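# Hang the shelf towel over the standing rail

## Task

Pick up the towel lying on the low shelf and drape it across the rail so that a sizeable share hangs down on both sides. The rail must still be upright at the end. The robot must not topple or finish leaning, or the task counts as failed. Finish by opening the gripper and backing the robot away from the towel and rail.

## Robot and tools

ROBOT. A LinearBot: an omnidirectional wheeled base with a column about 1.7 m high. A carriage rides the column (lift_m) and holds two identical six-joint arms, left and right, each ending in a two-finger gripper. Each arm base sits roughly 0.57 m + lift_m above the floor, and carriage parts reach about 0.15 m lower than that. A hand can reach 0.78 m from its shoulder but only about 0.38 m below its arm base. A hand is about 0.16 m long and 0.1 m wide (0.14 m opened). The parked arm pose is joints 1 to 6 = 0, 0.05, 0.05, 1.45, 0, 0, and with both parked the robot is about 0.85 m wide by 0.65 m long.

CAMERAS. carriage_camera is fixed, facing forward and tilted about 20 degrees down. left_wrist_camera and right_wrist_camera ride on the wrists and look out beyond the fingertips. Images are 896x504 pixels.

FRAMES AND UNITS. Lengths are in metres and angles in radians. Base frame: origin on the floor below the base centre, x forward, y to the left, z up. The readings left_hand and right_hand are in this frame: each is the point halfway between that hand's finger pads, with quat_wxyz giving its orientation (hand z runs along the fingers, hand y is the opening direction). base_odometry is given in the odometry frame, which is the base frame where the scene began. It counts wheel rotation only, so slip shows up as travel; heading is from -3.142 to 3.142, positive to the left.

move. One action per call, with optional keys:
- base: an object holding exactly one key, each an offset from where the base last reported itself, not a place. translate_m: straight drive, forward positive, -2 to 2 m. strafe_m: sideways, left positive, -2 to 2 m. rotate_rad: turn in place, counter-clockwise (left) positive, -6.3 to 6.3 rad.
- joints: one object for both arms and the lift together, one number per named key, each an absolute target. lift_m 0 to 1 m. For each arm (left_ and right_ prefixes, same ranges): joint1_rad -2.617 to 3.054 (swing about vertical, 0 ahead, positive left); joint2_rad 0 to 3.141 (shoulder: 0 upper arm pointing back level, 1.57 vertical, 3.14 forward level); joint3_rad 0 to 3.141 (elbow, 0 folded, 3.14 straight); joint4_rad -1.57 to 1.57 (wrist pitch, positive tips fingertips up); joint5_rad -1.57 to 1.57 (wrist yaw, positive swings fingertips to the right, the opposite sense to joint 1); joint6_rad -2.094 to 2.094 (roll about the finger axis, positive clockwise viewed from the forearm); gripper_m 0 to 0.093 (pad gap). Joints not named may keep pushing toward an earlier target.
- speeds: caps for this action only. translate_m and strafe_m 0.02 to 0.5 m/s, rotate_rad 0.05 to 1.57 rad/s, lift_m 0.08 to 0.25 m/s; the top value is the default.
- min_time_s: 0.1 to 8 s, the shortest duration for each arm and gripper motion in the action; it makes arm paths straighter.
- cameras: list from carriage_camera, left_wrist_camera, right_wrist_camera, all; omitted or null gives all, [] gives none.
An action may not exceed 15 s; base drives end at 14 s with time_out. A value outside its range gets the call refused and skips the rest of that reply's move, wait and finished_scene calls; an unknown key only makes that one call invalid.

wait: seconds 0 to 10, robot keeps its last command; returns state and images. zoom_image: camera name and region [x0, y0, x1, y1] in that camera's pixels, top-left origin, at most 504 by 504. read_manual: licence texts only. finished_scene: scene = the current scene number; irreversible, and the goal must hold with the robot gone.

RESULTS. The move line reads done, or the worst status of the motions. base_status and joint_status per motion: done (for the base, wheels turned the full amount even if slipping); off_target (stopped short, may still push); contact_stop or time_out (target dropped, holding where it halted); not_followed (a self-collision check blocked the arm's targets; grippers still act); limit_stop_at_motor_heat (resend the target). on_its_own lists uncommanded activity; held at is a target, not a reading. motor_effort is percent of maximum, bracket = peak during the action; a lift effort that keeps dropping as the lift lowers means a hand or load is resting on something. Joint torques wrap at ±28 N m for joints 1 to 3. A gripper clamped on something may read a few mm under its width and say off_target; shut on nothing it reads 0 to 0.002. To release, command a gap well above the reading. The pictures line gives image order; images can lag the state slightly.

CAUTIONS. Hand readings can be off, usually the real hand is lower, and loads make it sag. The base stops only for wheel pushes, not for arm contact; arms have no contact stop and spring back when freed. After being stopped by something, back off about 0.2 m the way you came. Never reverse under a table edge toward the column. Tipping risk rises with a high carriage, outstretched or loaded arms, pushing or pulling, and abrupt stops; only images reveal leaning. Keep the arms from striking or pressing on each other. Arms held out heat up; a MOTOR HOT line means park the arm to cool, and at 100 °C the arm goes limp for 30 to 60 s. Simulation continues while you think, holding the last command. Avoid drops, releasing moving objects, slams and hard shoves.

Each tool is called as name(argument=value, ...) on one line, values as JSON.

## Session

move()

Scene clock: 0.00 s.
Joint torques (N m): no reading
base_odometry: x=+0.000 y=+0.000 heading=+0.000
base_status: not commanded
joint_positions: lift_m=+0.300 left_joint1_rad=+0.010 left_joint2_rad=+0.036 left_joint3_rad=+0.049 left_joint4_rad=+1.495 left_joint5_rad=-0.025 left_joint6_rad=+0.050 left_gripper_m=+0.09396 right_joint1_rad=-0.020 right_joint2_rad=+0.069 right_joint3_rad=+0.062 right_joint4_rad=+1.432 right_joint5_rad=+0.032 right_joint6_rad=+0.011 right_gripper_m=+0.09396
joint_status: not commanded
motor_effort: lift_m=+23 drive_wheels=+1
left_hand: x=+0.2368 y=+0.3073 z=+1.3225 quat_wxyz=(+0.999, -0.012, +0.032, +0.030) (m; base frame)
right_hand: x=+0.2585 y=-0.3092 z=+1.3243 quat_wxyz=(+0.997, +0.017, +0.073, -0.005) (m; base frame)
pictures: carriage_camera, left_wrist_camera, right_wrist_camera
camera_calibration:
carriage_camera: T_world_to_cam=[[-0.00559344, -0.999683, -0.0245389, 0.0358511], [-0.377647, 0.0248338, -0.925616, 1.26859], [0.925933, 0.00408966, -0.377667, 0.352301], [0, 0, 0, 1]] pos_world=[0.153073, 0.00289509, 1.30816]
left_wrist_camera: T_world_to_cam=[[0.0820801, -0.996626, -0.000512629, 0.286168], [0.764503, 0.063293, -0.641505, 0.649845], [0.639373, 0.0522629, 0.767119, -1.06116], [0, 0, 0, 1]] pos_world=[0.158182, 0.299531, 1.23106]
right_wrist_camera: T_world_to_cam=[[0.0170027, -0.999623, 0.0215747, -0.332669], [0.726784, -0.00246251, -0.686862, 0.732938], [0.686656, 0.0273587, 0.726468, -1.00448], [0, 0, 0, 1]] pos_world=[0.1627, -0.303257, 1.24033]

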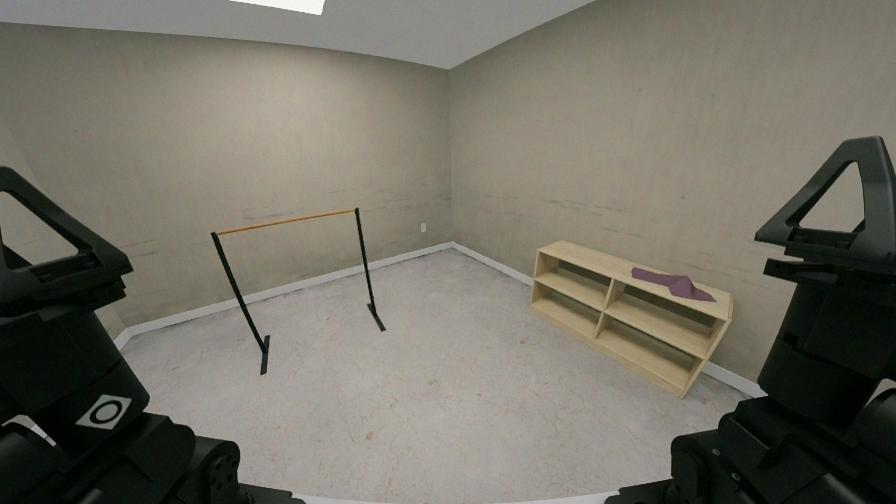

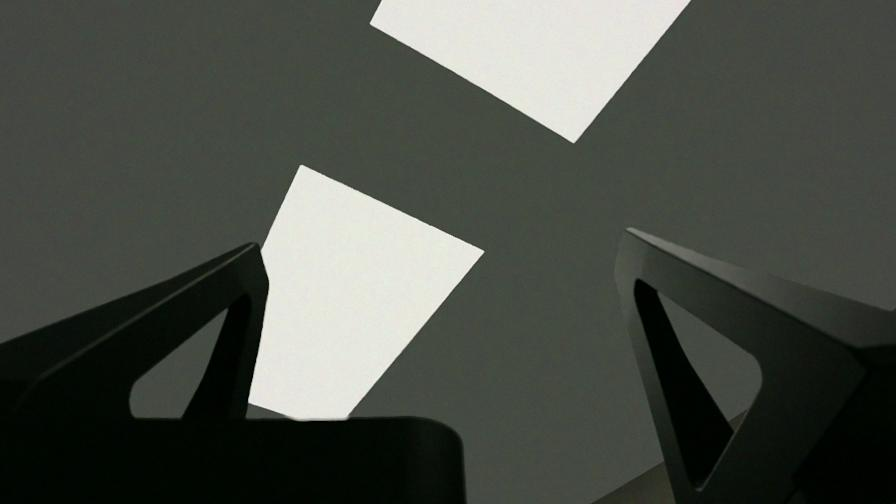

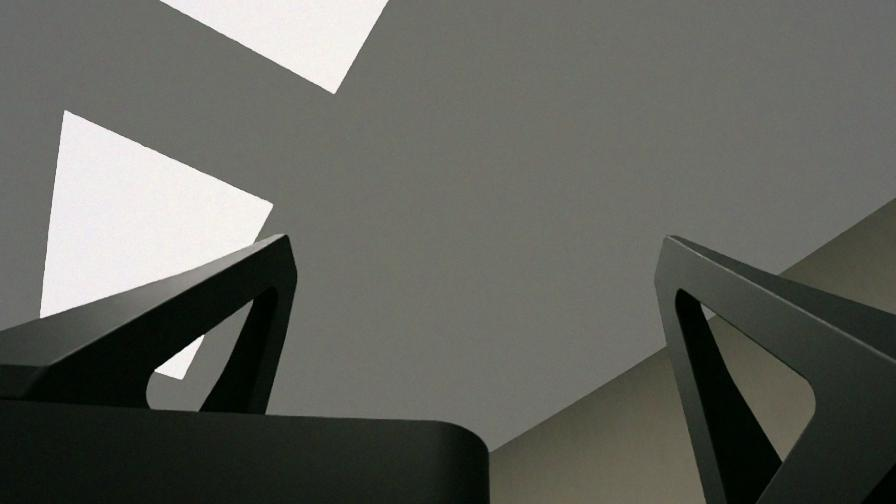

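zoom_image(camera="carriage_camera", region=[510, 220, 760, 410])

zoom_image(camera="carriage_camera", region=[190, 190, 420, 390])

Scaled by 2.016 from the camera's 896x504 image, which has a finer 1280x720 frame.

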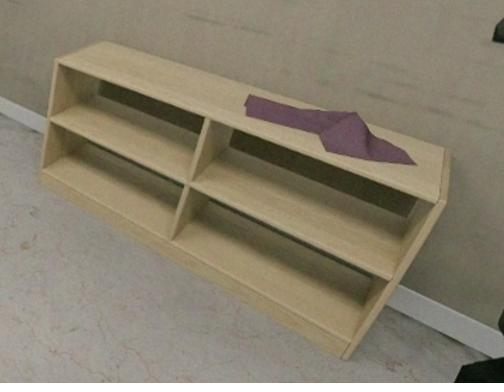

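Scaled by 2.191 from the camera's 896x504 image, which has a finer 1280x720 frame.

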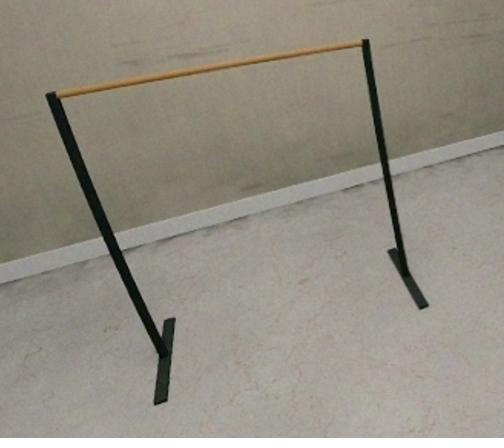

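move(base={"rotate_rad": -0.53}, speeds={"rotate_rad": 0.8}, cameras=[])

move(base={"translate_m": 1.15}, speeds={"translate_m": 0.35}, cameras=[])

move(base={"rotate_rad": -0.453}, speeds={"rotate_rad": 0.8}, joints={"right_joint1_rad": 0, "right_joint2_rad": 1.70, "right_joint3_rad": 0.83, "right_joint4_rad": -0.68, "right_joint5_rad": 0, "right_joint6_rad": 0, "right_gripper_m": 0.06}, min_time_s=3, cameras=["carriage_camera", "right_wrist_camera"])

Scene clock: 32.10 s.
Joint torques (N m): left_arm=[-0.31 3.89 5.56 -0.29 0.06 -0.08] | right_arm=[-0.24 3.67 6.09 -0.1 0.05 0.06]
move: done
base_odometry: x=+0.000 y=+0.000 heading=-0.530
base_status: done
joint_positions: lift_m=+0.300 left_joint1_rad=+0.010 left_joint2_rad=+0.036 left_joint3_rad=+0.049 left_joint4_rad=+1.495 left_joint5_rad=-0.025 left_joint6_rad=+0.050 left_gripper_m=+0.09396 right_joint1_rad=-0.020 right_joint2_rad=+0.069 right_joint3_rad=+0.062 right_joint4_rad=+1.432 right_joint5_rad=+0.032 right_joint6_rad=+0.011 right_gripper_m=+0.09396
joint_status: not commanded
motor_effort: lift_m=+23(23) drive_wheels=+7(13)
left_hand: x=+0.2368 y=+0.3073 z=+1.3225 quat_wxyz=(+0.999, -0.012, +0.032, +0.030) (m; base frame)
right_hand: x=+0.2585 y=-0.3092 z=+1.3243 quat_wxyz=(+0.997, +0.017, +0.073, -0.005) (m; base frame)
pictures: none
No camera images: "cameras" was empty.

Scene clock: 37.17 s.
Joint torques (N m): left_arm=[-0.35 3.9 5.55 -0.28 0.07 -0.07] | right_arm=[-0.18 3.59 6.06 -0.13 0.05 0.06]
move: done
base_odometry: x=+0.992 y=-0.583 heading=-0.531
base_status: done
joint_positions: lift_m=+0.300 left_joint1_rad=+0.010 left_joint2_rad=+0.036 left_joint3_rad=+0.049 left_joint4_rad=+1.495 left_joint5_rad=-0.025 left_joint6_rad=+0.050 left_gripper_m=+0.09396 right_joint1_rad=-0.020 right_joint2_rad=+0.069 right_joint3_rad=+0.062 right_joint4_rad=+1.432 right_joint5_rad=+0.032 right_joint6_rad=+0.011 right_gripper_m=+0.09396
joint_status: not commanded
motor_effort: lift_m=+23(23) drive_wheels=-6(18)
left_hand: x=+0.2368 y=+0.3073 z=+1.3225 quat_wxyz=(+0.999, -0.012, +0.032, +0.030) (m; base frame)
right_hand: x=+0.2585 y=-0.3092 z=+1.3243 quat_wxyz=(+0.997, +0.017, +0.073, -0.005) (m; base frame)
pictures: none
No camera images: "cameras" was empty.

Scene clock: 40.53 s.
Joint torques (N m): left_arm=[-0.36 3.92 5.52 -0.3 0.04 -0.07] | right_arm=[0.43 -5.78 6.83 0.18 -0.04 -0.06]
move: done
base_odometry: x=+0.992 y=-0.583 heading=-0.983
base_status: done
joint_positions: lift_m=+0.300 left_joint1_rad=+0.010 left_joint2_rad=+0.036 left_joint3_rad=+0.049 left_joint4_rad=+1.495 left_joint5_rad=-0.025 left_joint6_rad=+0.050 left_gripper_m=+0.09396 right_joint1_rad=-0.007 right_joint2_rad=+1.684 right_joint3_rad=+0.813 right_joint4_rad=-0.662 right_joint5_rad=+0.009 right_joint6_rad=+0.011 right_gripper_m=+0.06014
joint_status: all done
motor_effort: lift_m=+23(23) drive_wheels=+7(11)
left_hand: x=+0.2368 y=+0.3073 z=+1.3225 quat_wxyz=(+0.999, -0.012, +0.032, +0.030) (m; base frame)
right_hand: x=+0.4836 y=-0.3063 z=+0.8724 quat_wxyz=(+0.019, +0.009, +1.000, -0.005) (m; base frame)
pictures: carriage_camera, right_wrist_camera
camera_calibration:
carriage_camera: T_world_to_cam=[[-0.00559344, -0.999683, -0.0245389, 0.0358511], [-0.377647, 0.0248338, -0.925616, 1.26859], [0.925933, 0.00408966, -0.377667, 0.352301], [0, 0, 0, 1]] pos_world=[0.153073, 0.00289509, 1.30816]
right_wrist_camera: T_world_to_cam=[[-0.0379137, -0.997992, -0.0507473, -0.233678], [-0.83989, 0.0043094, 0.542739, -0.053986], [-0.54143, 0.0631994, -0.838367, 1.13924], [0, 0, 0, 1]] pos_world=[0.562618, -0.304976, 0.972544]

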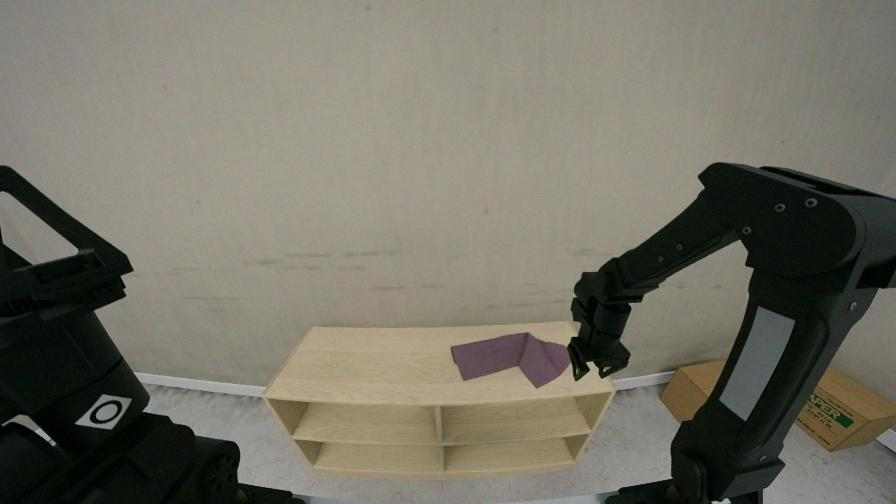

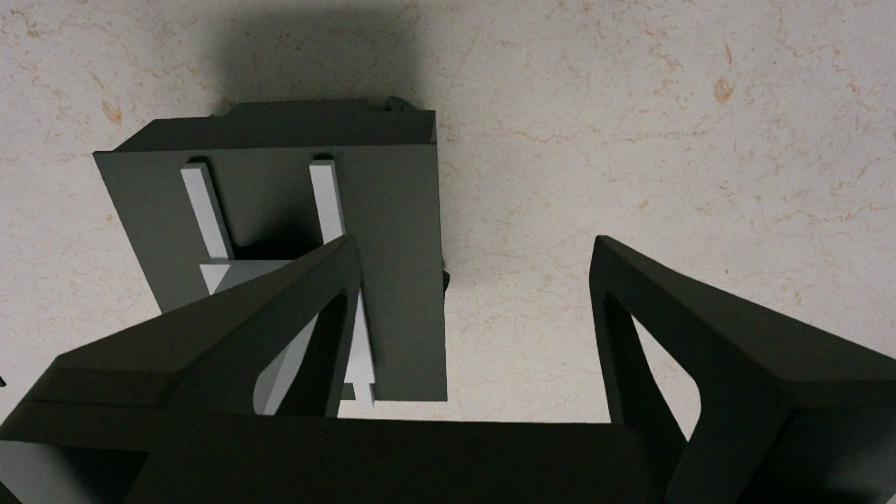

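zoom_image(camera="carriage_camera", region=[420, 300, 640, 430])

Scaled by 2.291 from the camera's 896x504 image, which has a finer 1280x720 frame.

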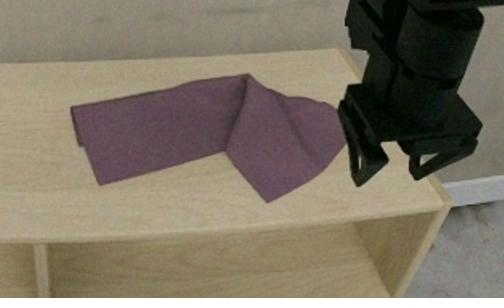

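move(base={"translate_m": 0.2}, speeds={"translate_m": 0.15}, joints={"right_joint6_rad": 1.57, "right_gripper_m": 0.09, "lift_m": 0.36}, cameras=["carriage_camera", "right_wrist_camera"])

Scene clock: 63.43 s.
Joint torques (N m): left_arm=[-0.31 3.86 5.56 -0.29 0.05 -0.07] | right_arm=[0.35 -6.31 6.11 0.21 0.09 0.24]
move: done
base_odometry: x=+1.102 y=-0.749 heading=-0.984
base_status: done
joint_positions: lift_m=+0.360 left_joint1_rad=+0.010 left_joint2_rad=+0.036 left_joint3_rad=+0.049 left_joint4_rad=+1.495 left_joint5_rad=-0.025 left_joint6_rad=+0.050 left_gripper_m=+0.09396 right_joint1_rad=-0.006 right_joint2_rad=+1.691 right_joint3_rad=+0.820 right_joint4_rad=-0.673 right_joint5_rad=+0.008 right_joint6_rad=+1.554 right_gripper_m=+0.08987
joint_status: all done
motor_effort: lift_m=+24(30) drive_wheels=+7(13)
left_hand: x=+0.2368 y=+0.3073 z=+1.3823 quat_wxyz=(+0.999, -0.012, +0.032, +0.030) (m; base frame)
right_hand: x=+0.4830 y=-0.3058 z=+0.9321 quat_wxyz=(+0.013, +0.703, +0.711, +0.007) (m; base frame)
pictures: carriage_camera, right_wrist_camera
camera_calibration:
carriage_camera: T_world_to_cam=[[-0.00559344, -0.999683, -0.0245389, 0.0373181], [-0.377647, 0.0248338, -0.925616, 1.32393], [0.925933, 0.00408966, -0.377667, 0.37488], [0, 0, 0, 1]] pos_world=[0.153073, 0.00289509, 1.36794]
right_wrist_camera: T_world_to_cam=[[-0.996182, 0.0108959, -0.0866223, 0.574572], [-0.0402572, 0.823077, 0.566502, -0.244879], [0.0774694, 0.567826, -0.819495, 1.02669], [0, 0, 0, 1]] pos_world=[0.482983, -0.387688, 1.02986]

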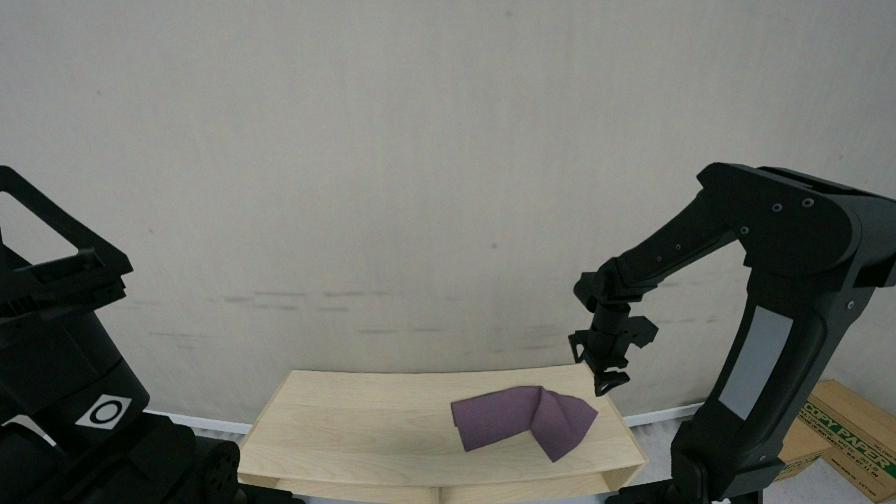

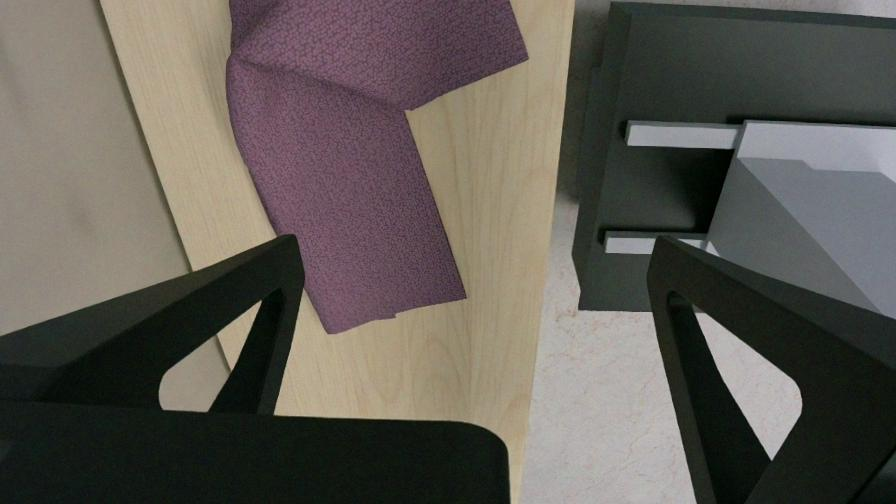

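move(joints={"right_joint6_rad": -1.57}, cameras=["right_wrist_camera"])

zoom_image(camera="carriage_camera", region=[430, 360, 620, 480])

Scene clock: 71.77 s.
Joint torques (N m): left_arm=[-0.38 3.88 5.48 -0.3 0.06 -0.07] | right_arm=[0.36 -6.35 6.12 0.19 -0.11 -0.12]
move: done
base_odometry: x=+1.102 y=-0.749 heading=-0.984
base_status: not commanded
joint_positions: lift_m=+0.360 left_joint1_rad=+0.010 left_joint2_rad=+0.036 left_joint3_rad=+0.049 left_joint4_rad=+1.495 left_joint5_rad=-0.025 left_joint6_rad=+0.050 left_gripper_m=+0.09396 right_joint1_rad=-0.006 right_joint2_rad=+1.691 right_joint3_rad=+0.820 right_joint4_rad=-0.673 right_joint5_rad=+0.008 right_joint6_rad=-1.553 right_gripper_m=+0.08990
joint_status: all done
motor_effort: lift_m=+24(25) drive_wheels=+7(7)
left_hand: x=+0.2368 y=+0.3073 z=+1.3823 quat_wxyz=(+0.999, -0.012, +0.032, +0.030) (m; base frame)
right_hand: x=+0.4830 y=-0.3058 z=+0.9321 quat_wxyz=(+0.007, -0.699, +0.715, -0.013) (m; base frame)
pictures: right_wrist_camera
camera_calibration:
right_wrist_camera: T_world_to_cam=[[0.998454, -0.0462359, -0.0308397, -0.458281], [-0.0197856, -0.814249, 0.580178, -0.768194], [-0.0519362, -0.578671, -0.813906, 0.733394], [0, 0, 0, 1]] pos_world=[0.480463, -0.222296, 1.02847]

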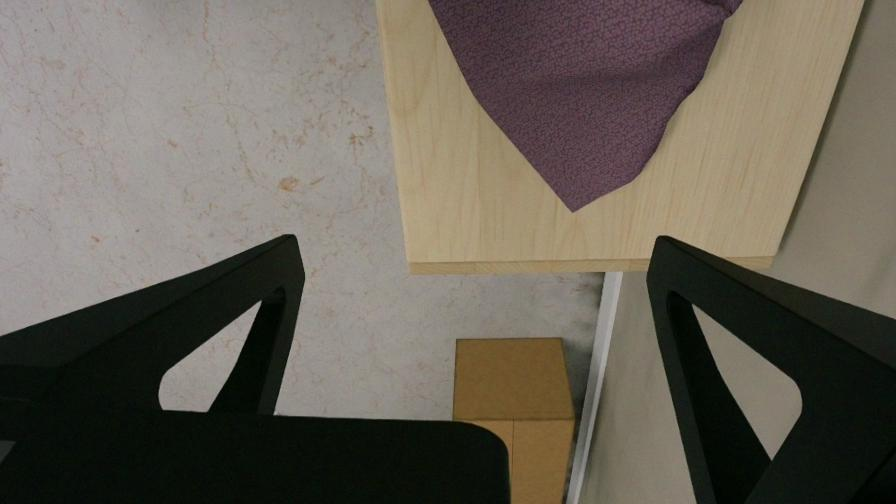

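This scene's latest camera images include none from carriage_camera. They are from: right_wrist_camera. carriage_camera's image comes with the result of a call that names it in "cameras".

move(base={"strafe_m": 0.2}, speeds={"strafe_m": 0.15}, joints={"right_joint6_rad": 1.57}, cameras=["carriage_camera", "right_wrist_camera"])

zoom_image(camera="right_wrist_camera", region=[180, 80, 520, 280])

zoom_image(camera="carriage_camera", region=[430, 360, 720, 500])

Scene clock: 99.20 s.
Joint torques (N m): left_arm=[-0.32 3.9 5.53 -0.29 0.03 -0.08] | right_arm=[0.06 -6.3 6.16 0.2 0.09 0.24]
move: done
base_odometry: x=+1.269 y=-0.639 heading=-0.985
base_status: done
joint_positions: lift_m=+0.360 left_joint1_rad=+0.010 left_joint2_rad=+0.036 left_joint3_rad=+0.049 left_joint4_rad=+1.495 left_joint5_rad=-0.025 left_joint6_rad=+0.050 left_gripper_m=+0.09396 right_joint1_rad=-0.002 right_joint2_rad=+1.691 right_joint3_rad=+0.820 right_joint4_rad=-0.674 right_joint5_rad=+0.006 right_joint6_rad=+1.553 right_gripper_m=+0.08992
joint_status: all done
motor_effort: lift_m=+25(25) drive_wheels=-2(11)
left_hand: x=+0.2369 y=+0.3073 z=+1.3823 quat_wxyz=(+0.999, -0.012, +0.032, +0.030) (m; base frame)
right_hand: x=+0.4826 y=-0.3046 z=+0.9320 quat_wxyz=(+0.012, +0.702, +0.712, +0.007) (m; base frame)
pictures: carriage_camera, right_wrist_camera
camera_calibration:
carriage_camera: T_world_to_cam=[[-0.00559344, -0.999683, -0.0245389, 0.0373181], [-0.377647, 0.0248338, -0.925616, 1.32393], [0.925933, 0.00408966, -0.377667, 0.37488], [0, 0, 0, 1]] pos_world=[0.153073, 0.00289509, 1.36794]
right_wrist_camera: T_world_to_cam=[[-0.996353, 0.00642353, -0.0850873, 0.571483], [-0.0431898, 0.822033, 0.5678, -0.245957], [0.0735918, 0.569404, -0.818757, 1.02771], [0, 0, 0, 1]] pos_world=[0.483145, -0.386671, 1.02973]

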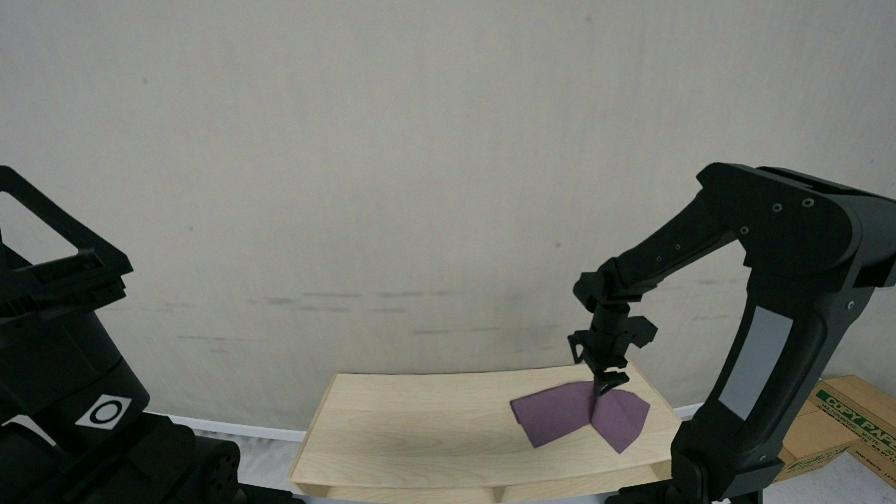

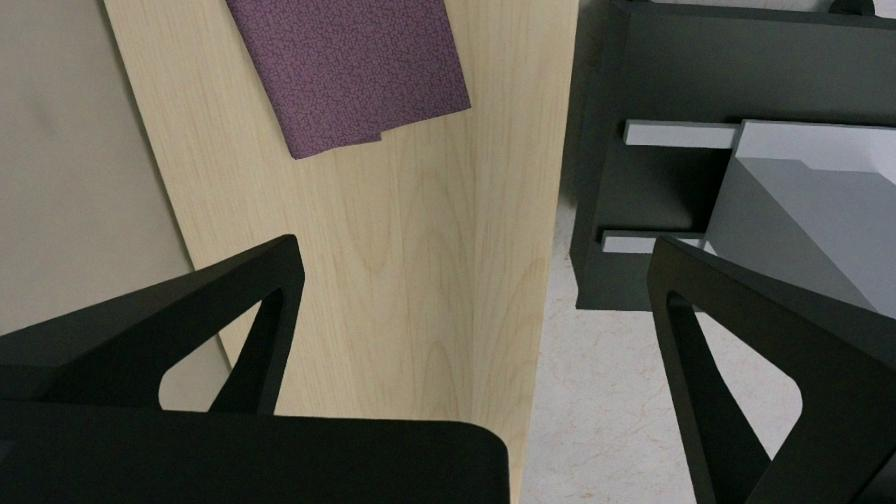

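Scaled by 1.482 from the camera's 896x504 image, which has a finer 1280x720 frame.

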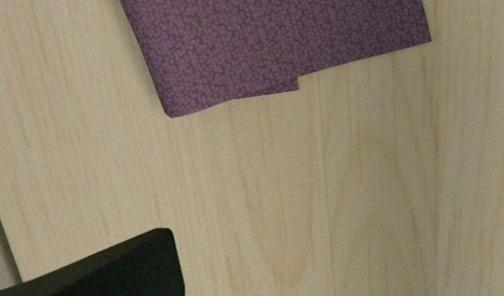

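Scaled by 1.738 from the camera's 896x504 image, which has a finer 1280x720 frame.

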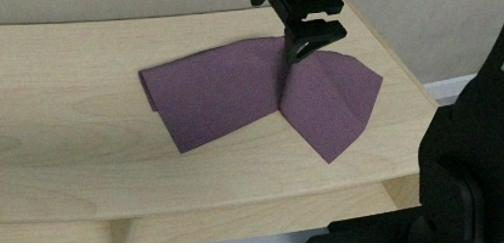

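move(base={"translate_m": 0.05}, speeds={"translate_m": 0.05}, joints={"right_joint1_rad": 0.144, "right_joint2_rad": 2.27, "right_joint3_rad": 1.178, "right_joint4_rad": -0.479, "right_joint5_rad": 0, "right_joint6_rad": -0.153, "right_gripper_m": 0.065}, min_time_s=2.5, cameras=[])

move(joints={"lift_m": 0.24}, speeds={"lift_m": 0.15}, cameras=["carriage_camera", "right_wrist_camera"])

zoom_image(camera="carriage_camera", region=[480, 360, 720, 504])

Scene clock: 129.70 s.
Joint torques (N m): left_arm=[-0.28 3.82 5.56 -0.31 0.05 -0.1] | right_arm=[0.4 -9.31 5.63 0.43 0.03 -0.06]
move: done
base_odometry: x=+1.297 y=-0.680 heading=-0.984
base_status: done
joint_positions: lift_m=+0.360 left_joint1_rad=+0.010 left_joint2_rad=+0.036 left_joint3_rad=+0.049 left_joint4_rad=+1.495 left_joint5_rad=-0.025 left_joint6_rad=+0.050 left_gripper_m=+0.09396 right_joint1_rad=+0.138 right_joint2_rad=+2.247 right_joint3_rad=+1.163 right_joint4_rad=-0.493 right_joint5_rad=+0.006 right_joint6_rad=-0.136 right_gripper_m=+0.06514
joint_status: all done
motor_effort: lift_m=+25(25) drive_wheels=-5(8)
left_hand: x=+0.2369 y=+0.3073 z=+1.3823 quat_wxyz=(+0.999, -0.012, +0.032, +0.030) (m; base frame)
right_hand: x=+0.5692 y=-0.2558 z=+0.8361 quat_wxyz=(-0.003, -0.136, +0.991, -0.003) (m; base frame)
pictures: none
No camera images: "cameras" was empty.

Scene clock: 130.93 s.
Joint torques (N m): left_arm=[-0.34 3.89 5.56 -0.31 0.05 -0.06] | right_arm=[0.39 -10.44 5.22 0.35 -0.02 -0.1]
move: done
base_odometry: x=+1.297 y=-0.680 heading=-0.984
base_status: not commanded
joint_positions: lift_m=+0.240 left_joint1_rad=+0.010 left_joint2_rad=+0.036 left_joint3_rad=+0.049 left_joint4_rad=+1.495 left_joint5_rad=-0.025 left_joint6_rad=+0.050 left_gripper_m=+0.09396 right_joint1_rad=+0.138 right_joint2_rad=+2.257 right_joint3_rad=+1.170 right_joint4_rad=-0.488 right_joint5_rad=+0.006 right_joint6_rad=-0.138 right_gripper_m=+0.06514
joint_status: all done
motor_effort: lift_m=+20(20) drive_wheels=-4(5)
left_hand: x=+0.2369 y=+0.3073 z=+1.2629 quat_wxyz=(+0.999, -0.012, +0.032, +0.030) (m; base frame)
right_hand: x=+0.5710 y=-0.2555 z=+0.7143 quat_wxyz=(-0.002, -0.137, +0.991, -0.003) (m; base frame)
pictures: carriage_camera, right_wrist_camera
camera_calibration:
carriage_camera: T_world_to_cam=[[-0.00559344, -0.999683, -0.0245389, 0.0343875], [-0.377647, 0.0248338, -0.925616, 1.21338], [0.925933, 0.00408966, -0.377667, 0.329775], [0, 0, 0, 1]] pos_world=[0.153073, 0.00289509, 1.24851]
right_wrist_camera: T_world_to_cam=[[0.24979, -0.966842, -0.0531097, -0.342403], [-0.781695, -0.233718, 0.578211, -0.0143473], [-0.571452, -0.102916, -0.814157, 1.0082], [0, 0, 0, 1]] pos_world=[0.650454, -0.230643, 0.810947]

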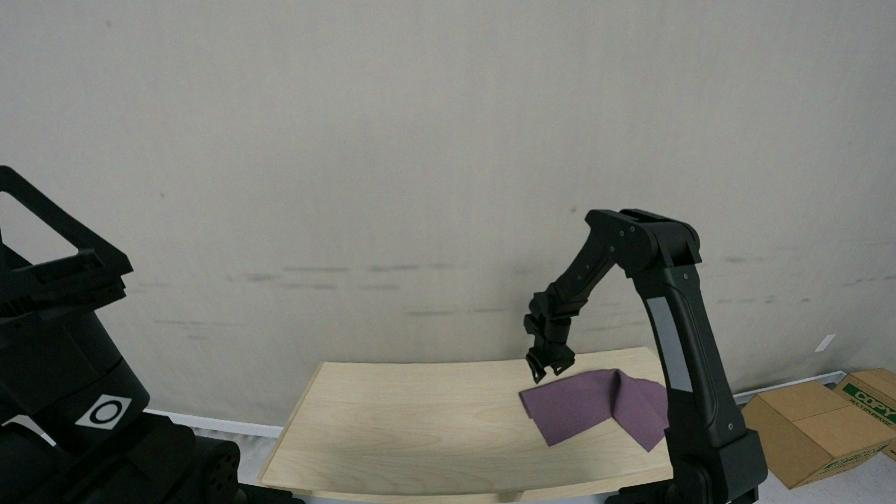

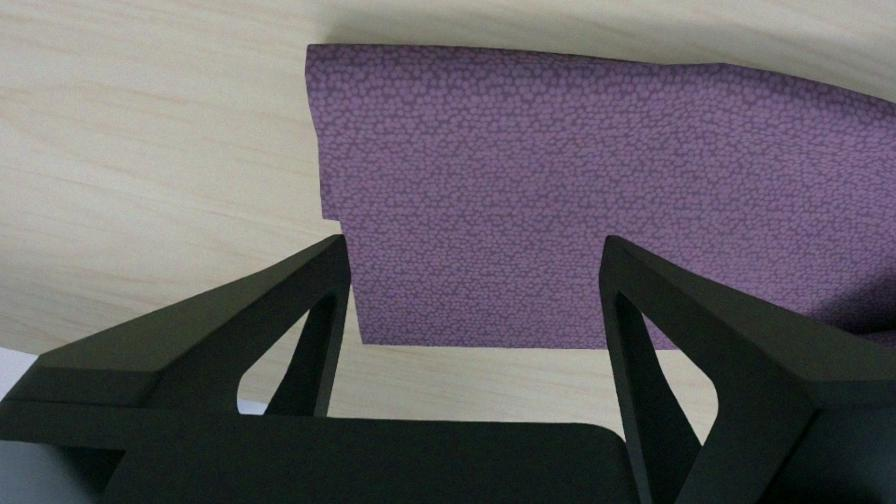

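Scaled by 2.100 from the camera's 896x504 image, which has a finer 1280x720 frame.

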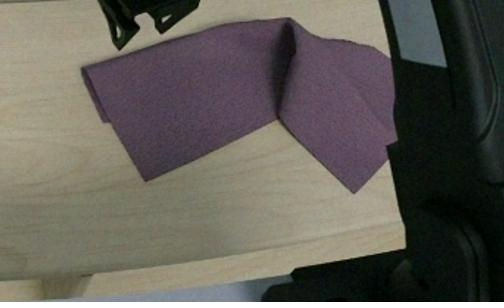

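move(joints={"lift_m": 0.165}, speeds={"lift_m": 0.08}, cameras=[])

move(joints={"lift_m": 0.145}, speeds={"lift_m": 0.08}, cameras=[])

move(joints={"lift_m": 0.13}, speeds={"lift_m": 0.08}, cameras=["right_wrist_camera", "carriage_camera"])

Scene clock: 140.27 s.
Joint torques (N m): left_arm=[-0.32 3.9 5.59 -0.31 0.04 -0.07] | right_arm=[0.4 -10.4 4.92 0.36 -0.01 -0.1]
move: done
base_odometry: x=+1.297 y=-0.680 heading=-0.984
base_status: not commanded
joint_positions: lift_m=+0.165 left_joint1_rad=+0.010 left_joint2_rad=+0.036 left_joint3_rad=+0.049 left_joint4_rad=+1.495 left_joint5_rad=-0.025 left_joint6_rad=+0.050 left_gripper_m=+0.09396 right_joint1_rad=+0.138 right_joint2_rad=+2.259 right_joint3_rad=+1.172 right_joint4_rad=-0.486 right_joint5_rad=+0.006 right_joint6_rad=-0.138 right_gripper_m=+0.06514
joint_status: all done
motor_effort: lift_m=+20(20) drive_wheels=-4(5)
left_hand: x=+0.2369 y=+0.3073 z=+1.1879 quat_wxyz=(+0.999, -0.012, +0.032, +0.030) (m; base frame)
right_hand: x=+0.5719 y=-0.2554 z=+0.6391 quat_wxyz=(-0.001, -0.137, +0.991, -0.003) (m; base frame)
pictures: none
No camera images: "cameras" was empty.

Scene clock: 140.87 s.
Joint torques (N m): left_arm=[-0.31 3.79 5.59 -0.28 0.05 -0.06] | right_arm=[0.46 -7.62 4.01 0.78 -0.01 -0.06]
move: done
base_odometry: x=+1.297 y=-0.680 heading=-0.984
base_status: not commanded
joint_positions: lift_m=+0.146 left_joint1_rad=+0.010 left_joint2_rad=+0.036 left_joint3_rad=+0.049 left_joint4_rad=+1.495 left_joint5_rad=-0.025 left_joint6_rad=+0.050 left_gripper_m=+0.09396 right_joint1_rad=+0.138 right_joint2_rad=+2.230 right_joint3_rad=+1.185 right_joint4_rad=-0.529 right_joint5_rad=+0.006 right_joint6_rad=-0.138 right_gripper_m=+0.06514
joint_status: all done
motor_effort: lift_m=+18(18) drive_wheels=+5(5)
left_hand: x=+0.2369 y=+0.3073 z=+1.1681 quat_wxyz=(+0.999, -0.012, +0.032, +0.030) (m; base frame)
right_hand: x=+0.5733 y=-0.2552 z=+0.6311 quat_wxyz=(-0.002, -0.138, +0.990, -0.003) (m; base frame)
pictures: none
No camera images: "cameras" was empty.

Scene clock: 141.43 s.
Joint torques (N m): left_arm=[-0.35 3.93 5.59 -0.3 0.05 -0.06] | right_arm=[0.46 -4.75 3.25 1.26 -0.02 -0.08]
move: done
base_odometry: x=+1.297 y=-0.680 heading=-0.984
base_status: not commanded
joint_positions: lift_m=+0.131 left_joint1_rad=+0.010 left_joint2_rad=+0.036 left_joint3_rad=+0.049 left_joint4_rad=+1.495 left_joint5_rad=-0.025 left_joint6_rad=+0.050 left_gripper_m=+0.09396 right_joint1_rad=+0.138 right_joint2_rad=+2.196 right_joint3_rad=+1.196 right_joint4_rad=-0.577 right_joint5_rad=+0.006 right_joint6_rad=-0.138 right_gripper_m=+0.06514
joint_status: all done
motor_effort: lift_m=+16(17) drive_wheels=+5(5)
left_hand: x=+0.2369 y=+0.3073 z=+1.1533 quat_wxyz=(+0.999, -0.012, +0.032, +0.030) (m; base frame)
right_hand: x=+0.5734 y=-0.2552 z=+0.6298 quat_wxyz=(-0.003, -0.138, +0.990, -0.003) (m; base frame)
pictures: carriage_camera, right_wrist_camera
camera_calibration:
carriage_camera: T_world_to_cam=[[-0.00559344, -0.999683, -0.0245389, 0.0316991], [-0.377647, 0.0248338, -0.925616, 1.11197], [0.925933, 0.00408966, -0.377667, 0.288399], [0, 0, 0, 1]] pos_world=[0.153073, 0.00289509, 1.13896]
right_wrist_camera: T_world_to_cam=[[0.250407, -0.966668, -0.0533781, -0.347301], [-0.780201, -0.234134, 0.580059, 0.0342666], [-0.573222, -0.103605, -0.812824, 0.940833], [0, 0, 0, 1]] pos_world=[0.653007, -0.230227, 0.726316]

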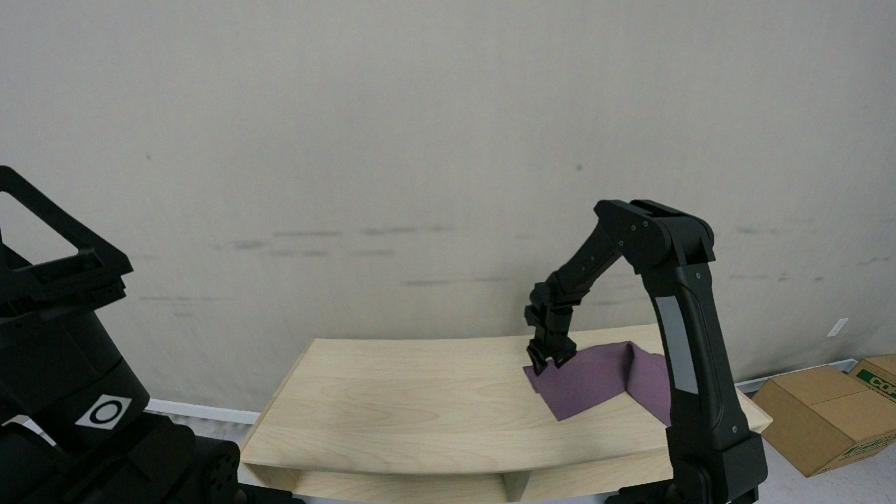

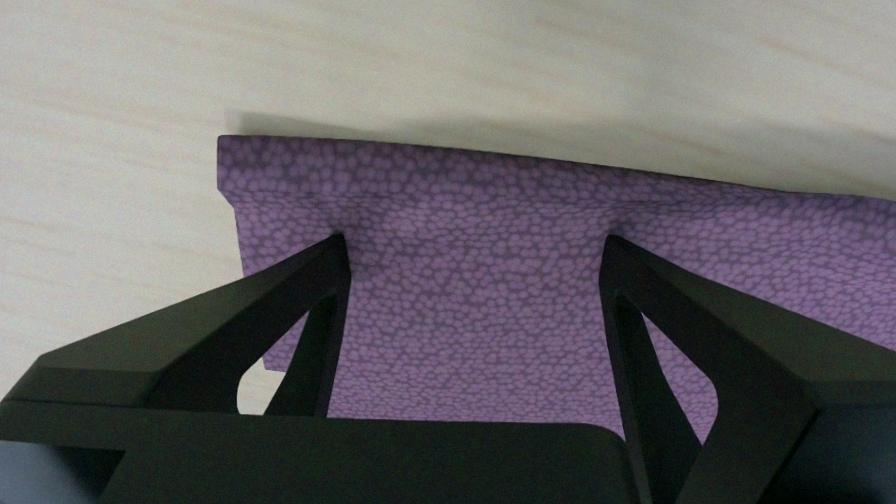

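move(joints={"right_gripper_m": 0.0}, min_time_s=2.5, cameras=["right_wrist_camera"])

move(joints={"lift_m": 0.3}, speeds={"lift_m": 0.1}, cameras=["right_wrist_camera", "carriage_camera"])

Scene clock: 147.13 s.
Joint torques (N m): left_arm=[-0.28 3.81 5.53 -0.3 0.05 -0.08] | right_arm=[0.42 -4.77 3.02 1.02 0.03 -0.07]
move: off_target
base_odometry: x=+1.297 y=-0.680 heading=-0.984
base_status: not commanded
joint_positions: lift_m=+0.131 left_joint1_rad=+0.010 left_joint2_rad=+0.036 left_joint3_rad=+0.049 left_joint4_rad=+1.495 left_joint5_rad=-0.025 left_joint6_rad=+0.050 left_gripper_m=+0.09396 right_joint1_rad=+0.138 right_joint2_rad=+2.196 right_joint3_rad=+1.200 right_joint4_rad=-0.544 right_joint5_rad=+0.004 right_joint6_rad=-0.140 right_gripper_m=+0.00600
joint_status: right_gripper_m off_target (ended at +0.00602, target +0.00000)
motor_effort: lift_m=+16(16) drive_wheels=+5(5)
left_hand: x=+0.2369 y=+0.3073 z=+1.1533 quat_wxyz=(+0.999, -0.012, +0.032, +0.030) (m; base frame)
right_hand: x=+0.5829 y=-0.2534 z=+0.6306 quat_wxyz=(+0.015, -0.138, +0.990, -0.002) (m; base frame)
pictures: right_wrist_camera
camera_calibration:
right_wrist_camera: T_world_to_cam=[[0.253798, -0.965874, -0.0517144, -0.350745], [-0.800119, -0.239685, 0.549873, 0.0708777], [-0.543503, -0.0981792, -0.833646, 0.944304], [0, 0, 0, 1]] pos_world=[0.658961, -0.229076, 0.730103]

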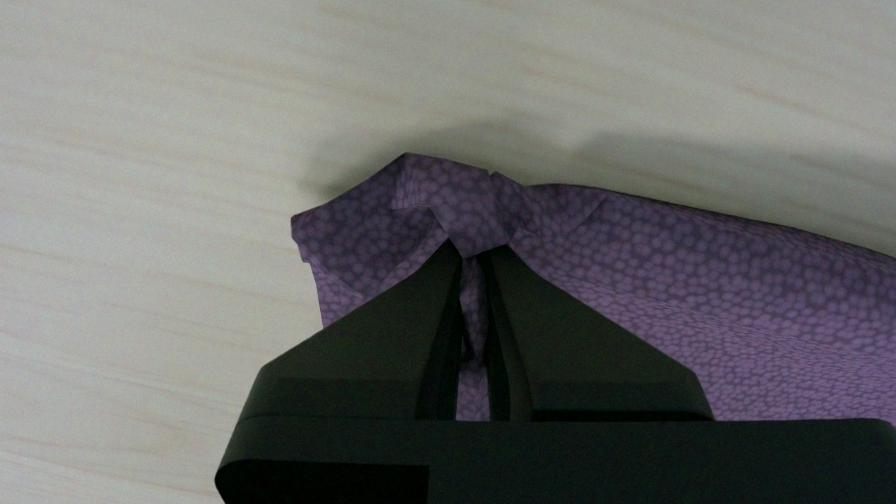

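Scene clock: 149.23 s.
Joint torques (N m): left_arm=[-0.31 3.86 5.55 -0.28 0.05 -0.07] | right_arm=[0.46 -9.77 4 0.42 0.03 -0.08]
move: done
base_odometry: x=+1.297 y=-0.680 heading=-0.984
base_status: not commanded
joint_positions: lift_m=+0.300 left_joint1_rad=+0.010 left_joint2_rad=+0.036 left_joint3_rad=+0.049 left_joint4_rad=+1.495 left_joint5_rad=-0.025 left_joint6_rad=+0.050 left_gripper_m=+0.09396 right_joint1_rad=+0.138 right_joint2_rad=+2.249 right_joint3_rad=+1.184 right_joint4_rad=-0.488 right_joint5_rad=+0.004 right_joint6_rad=-0.140 right_gripper_m=+0.00502
joint_status: all done
motor_effort: lift_m=+24(28) drive_wheels=+5(5)
left_hand: x=+0.2369 y=+0.3073 z=+1.3224 quat_wxyz=(+0.999, -0.012, +0.032, +0.030) (m; base frame)
right_hand: x=+0.5786 y=-0.2540 z=+0.7787 quat_wxyz=(+0.009, -0.138, +0.990, -0.002) (m; base frame)
pictures: carriage_camera, right_wrist_camera
camera_calibration:
carriage_camera: T_world_to_cam=[[-0.00559344, -0.999683, -0.0245389, 0.035847], [-0.377647, 0.0248338, -0.925616, 1.26843], [0.925933, 0.00408966, -0.377667, 0.352238], [0, 0, 0, 1]] pos_world=[0.153073, 0.00289509, 1.30799]
right_wrist_camera: T_world_to_cam=[[0.253144, -0.965964, -0.0532084, -0.341051], [-0.793198, -0.238727, 0.56022, -0.0259549], [-0.553855, -0.0996117, -0.826633, 1.06554], [0, 0, 0, 1]] pos_world=[0.6559, -0.229499, 0.877201]

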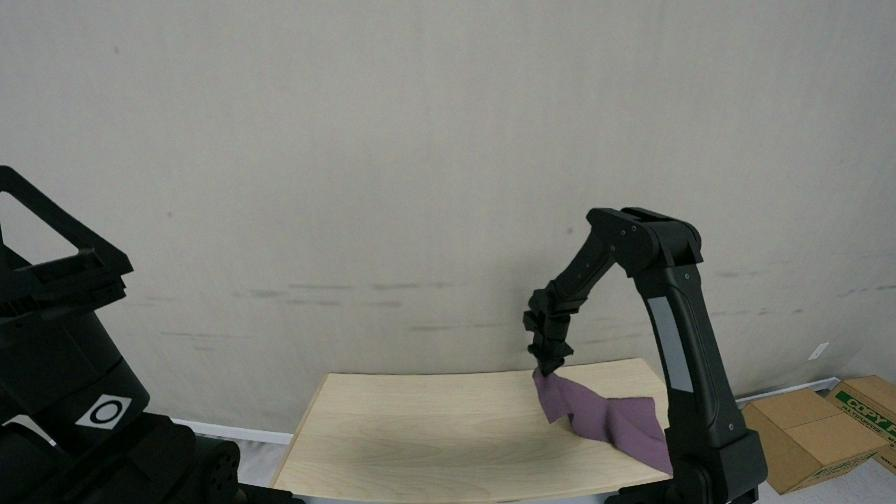

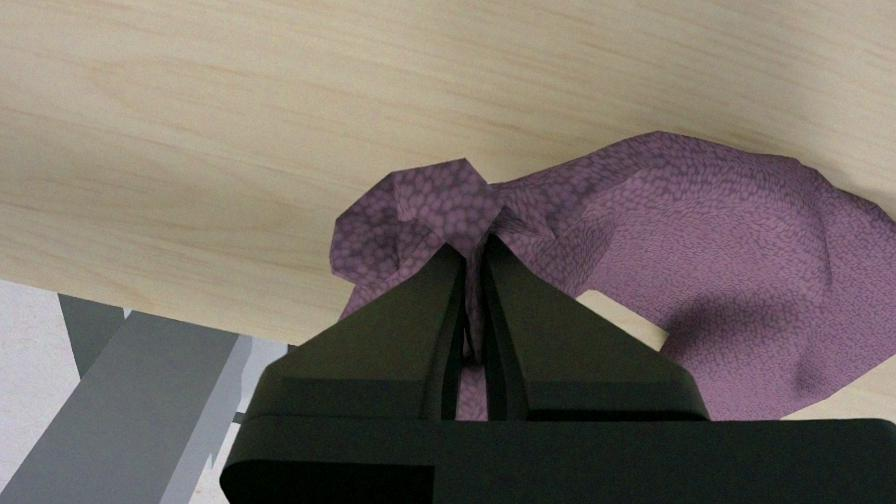

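move(joints={"lift_m": 0.6}, speeds={"lift_m": 0.1}, cameras=["carriage_camera"])

zoom_image(camera="carriage_camera", region=[480, 300, 720, 504])

Scene clock: 155.10 s.
Joint torques (N m): left_arm=[-0.38 3.92 5.52 -0.29 0.06 -0.08] | right_arm=[0.39 -10.35 4.07 0.37 0.04 -0.08]
move: done
base_odometry: x=+1.297 y=-0.680 heading=-0.984
base_status: not commanded
joint_positions: lift_m=+0.600 left_joint1_rad=+0.010 left_joint2_rad=+0.036 left_joint3_rad=+0.049 left_joint4_rad=+1.495 left_joint5_rad=-0.025 left_joint6_rad=+0.050 left_gripper_m=+0.09396 right_joint1_rad=+0.138 right_joint2_rad=+2.256 right_joint3_rad=+1.182 right_joint4_rad=-0.484 right_joint5_rad=+0.004 right_joint6_rad=-0.140 right_gripper_m=+0.00501
joint_status: all done
motor_effort: lift_m=+24(30) drive_wheels=+5(5)
left_hand: x=+0.2369 y=+0.3073 z=+1.6224 quat_wxyz=(+0.999, -0.012, +0.032, +0.030) (m; base frame)
right_hand: x=+0.5772 y=-0.2542 z=+1.0762 quat_wxyz=(+0.006, -0.138, +0.990, -0.002) (m; base frame)
pictures: carriage_camera
camera_calibration:
carriage_camera: T_world_to_cam=[[-0.00559344, -0.999683, -0.0245389, 0.0432086], [-0.377647, 0.0248338, -0.925616, 1.54612], [0.925933, 0.00408966, -0.377667, 0.465538], [0, 0, 0, 1]] pos_world=[0.153073, 0.00289509, 1.60799]

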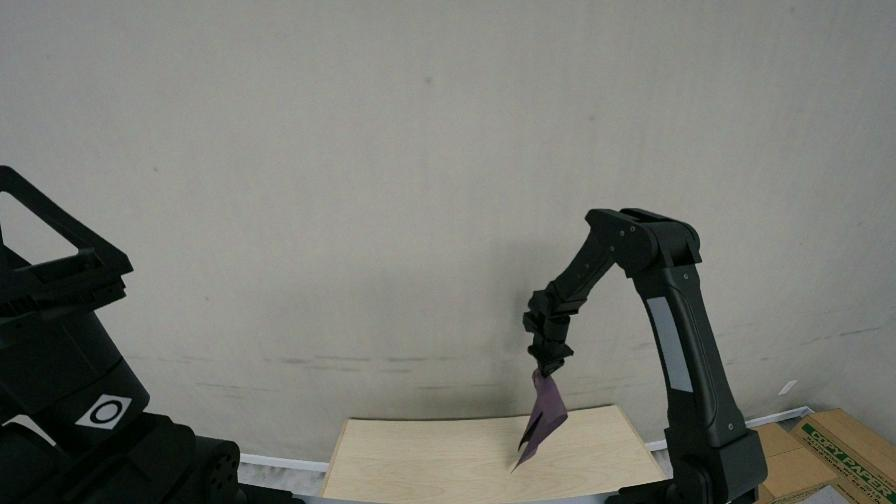

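Scaled by 2.100 from the camera's 896x504 image, which has a finer 1280x720 frame.

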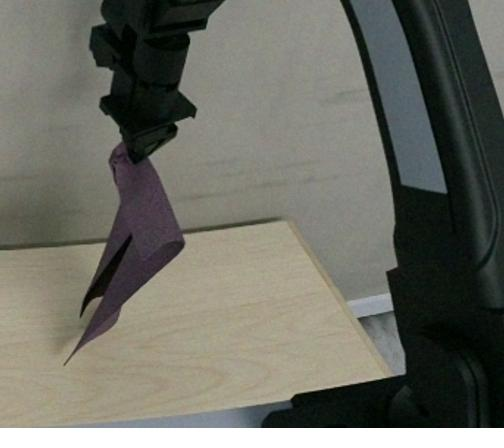

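move(joints={"lift_m": 0.75}, speeds={"lift_m": 0.12}, cameras=["carriage_camera", "right_wrist_camera"])

zoom_image(camera="carriage_camera", region=[480, 300, 720, 504])

Scene clock: 163.67 s.
Joint torques (N m): left_arm=[-0.36 3.86 5.6 -0.31 0.04 -0.05] | right_arm=[0.39 -10.66 4.27 0.34 0.03 -0.08]
move: done
base_odometry: x=+1.297 y=-0.680 heading=-0.984
base_status: not commanded
joint_positions: lift_m=+0.750 left_joint1_rad=+0.010 left_joint2_rad=+0.036 left_joint3_rad=+0.049 left_joint4_rad=+1.495 left_joint5_rad=-0.025 left_joint6_rad=+0.050 left_gripper_m=+0.09396 right_joint1_rad=+0.138 right_joint2_rad=+2.259 right_joint3_rad=+1.180 right_joint4_rad=-0.482 right_joint5_rad=+0.004 right_joint6_rad=-0.140 right_gripper_m=+0.00501
joint_status: all done
motor_effort: lift_m=+25(29) drive_wheels=+5(5)
left_hand: x=+0.2369 y=+0.3073 z=+1.7723 quat_wxyz=(+0.999, -0.012, +0.032, +0.030) (m; base frame)
right_hand: x=+0.5763 y=-0.2543 z=+1.2248 quat_wxyz=(+0.005, -0.138, +0.990, -0.002) (m; base frame)
pictures: carriage_camera, right_wrist_camera
camera_calibration:
carriage_camera: T_world_to_cam=[[-0.00559344, -0.999683, -0.0245389, 0.0468873], [-0.377647, 0.0248338, -0.925616, 1.68488], [0.925933, 0.00408966, -0.377667, 0.522155], [0, 0, 0, 1]] pos_world=[0.153073, 0.00289509, 1.7579]
right_wrist_camera: T_world_to_cam=[[0.252739, -0.96602, -0.0541098, -0.315714], [-0.78894, -0.238138, 0.566448, -0.287714], [-0.560086, -0.100474, -0.822319, 1.43106], [0, 0, 0, 1]] pos_world=[0.654322, -0.229718, 1.32268]

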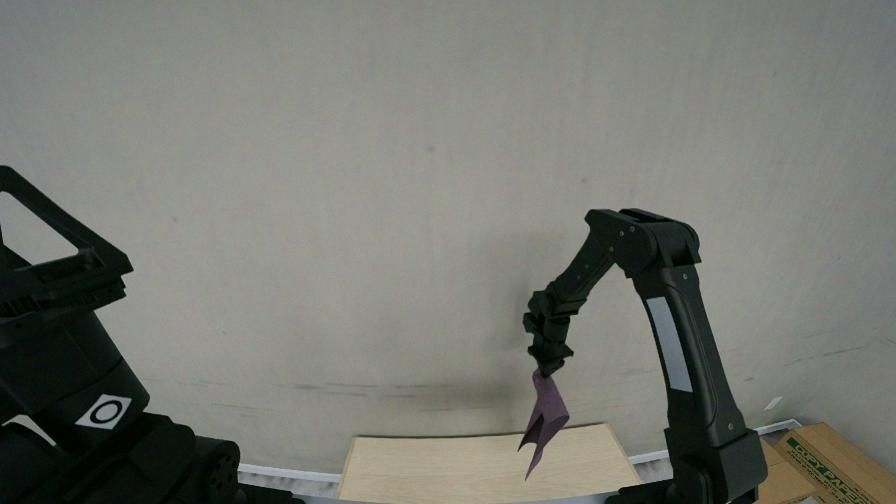

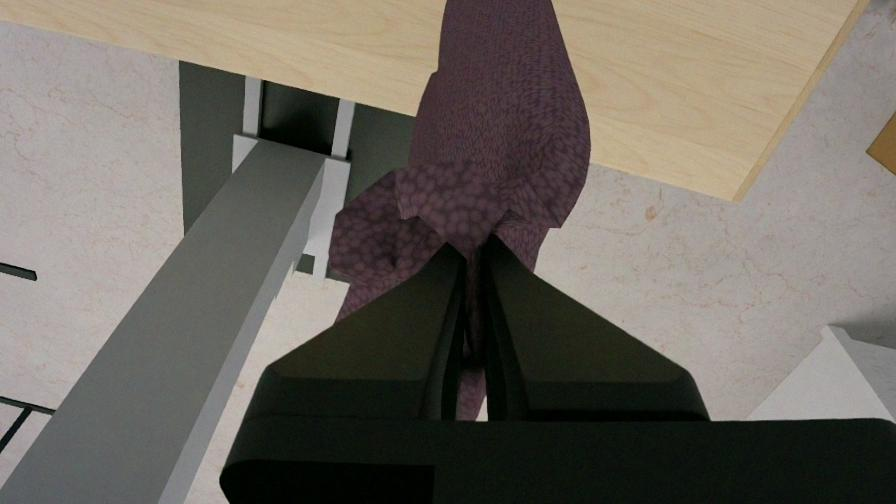

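Scaled by 2.100 from the camera's 896x504 image, which has a finer 1280x720 frame.

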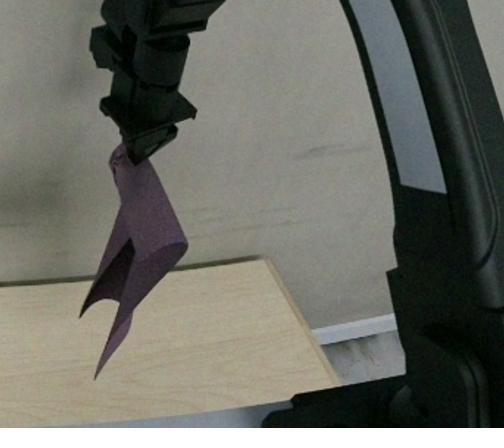

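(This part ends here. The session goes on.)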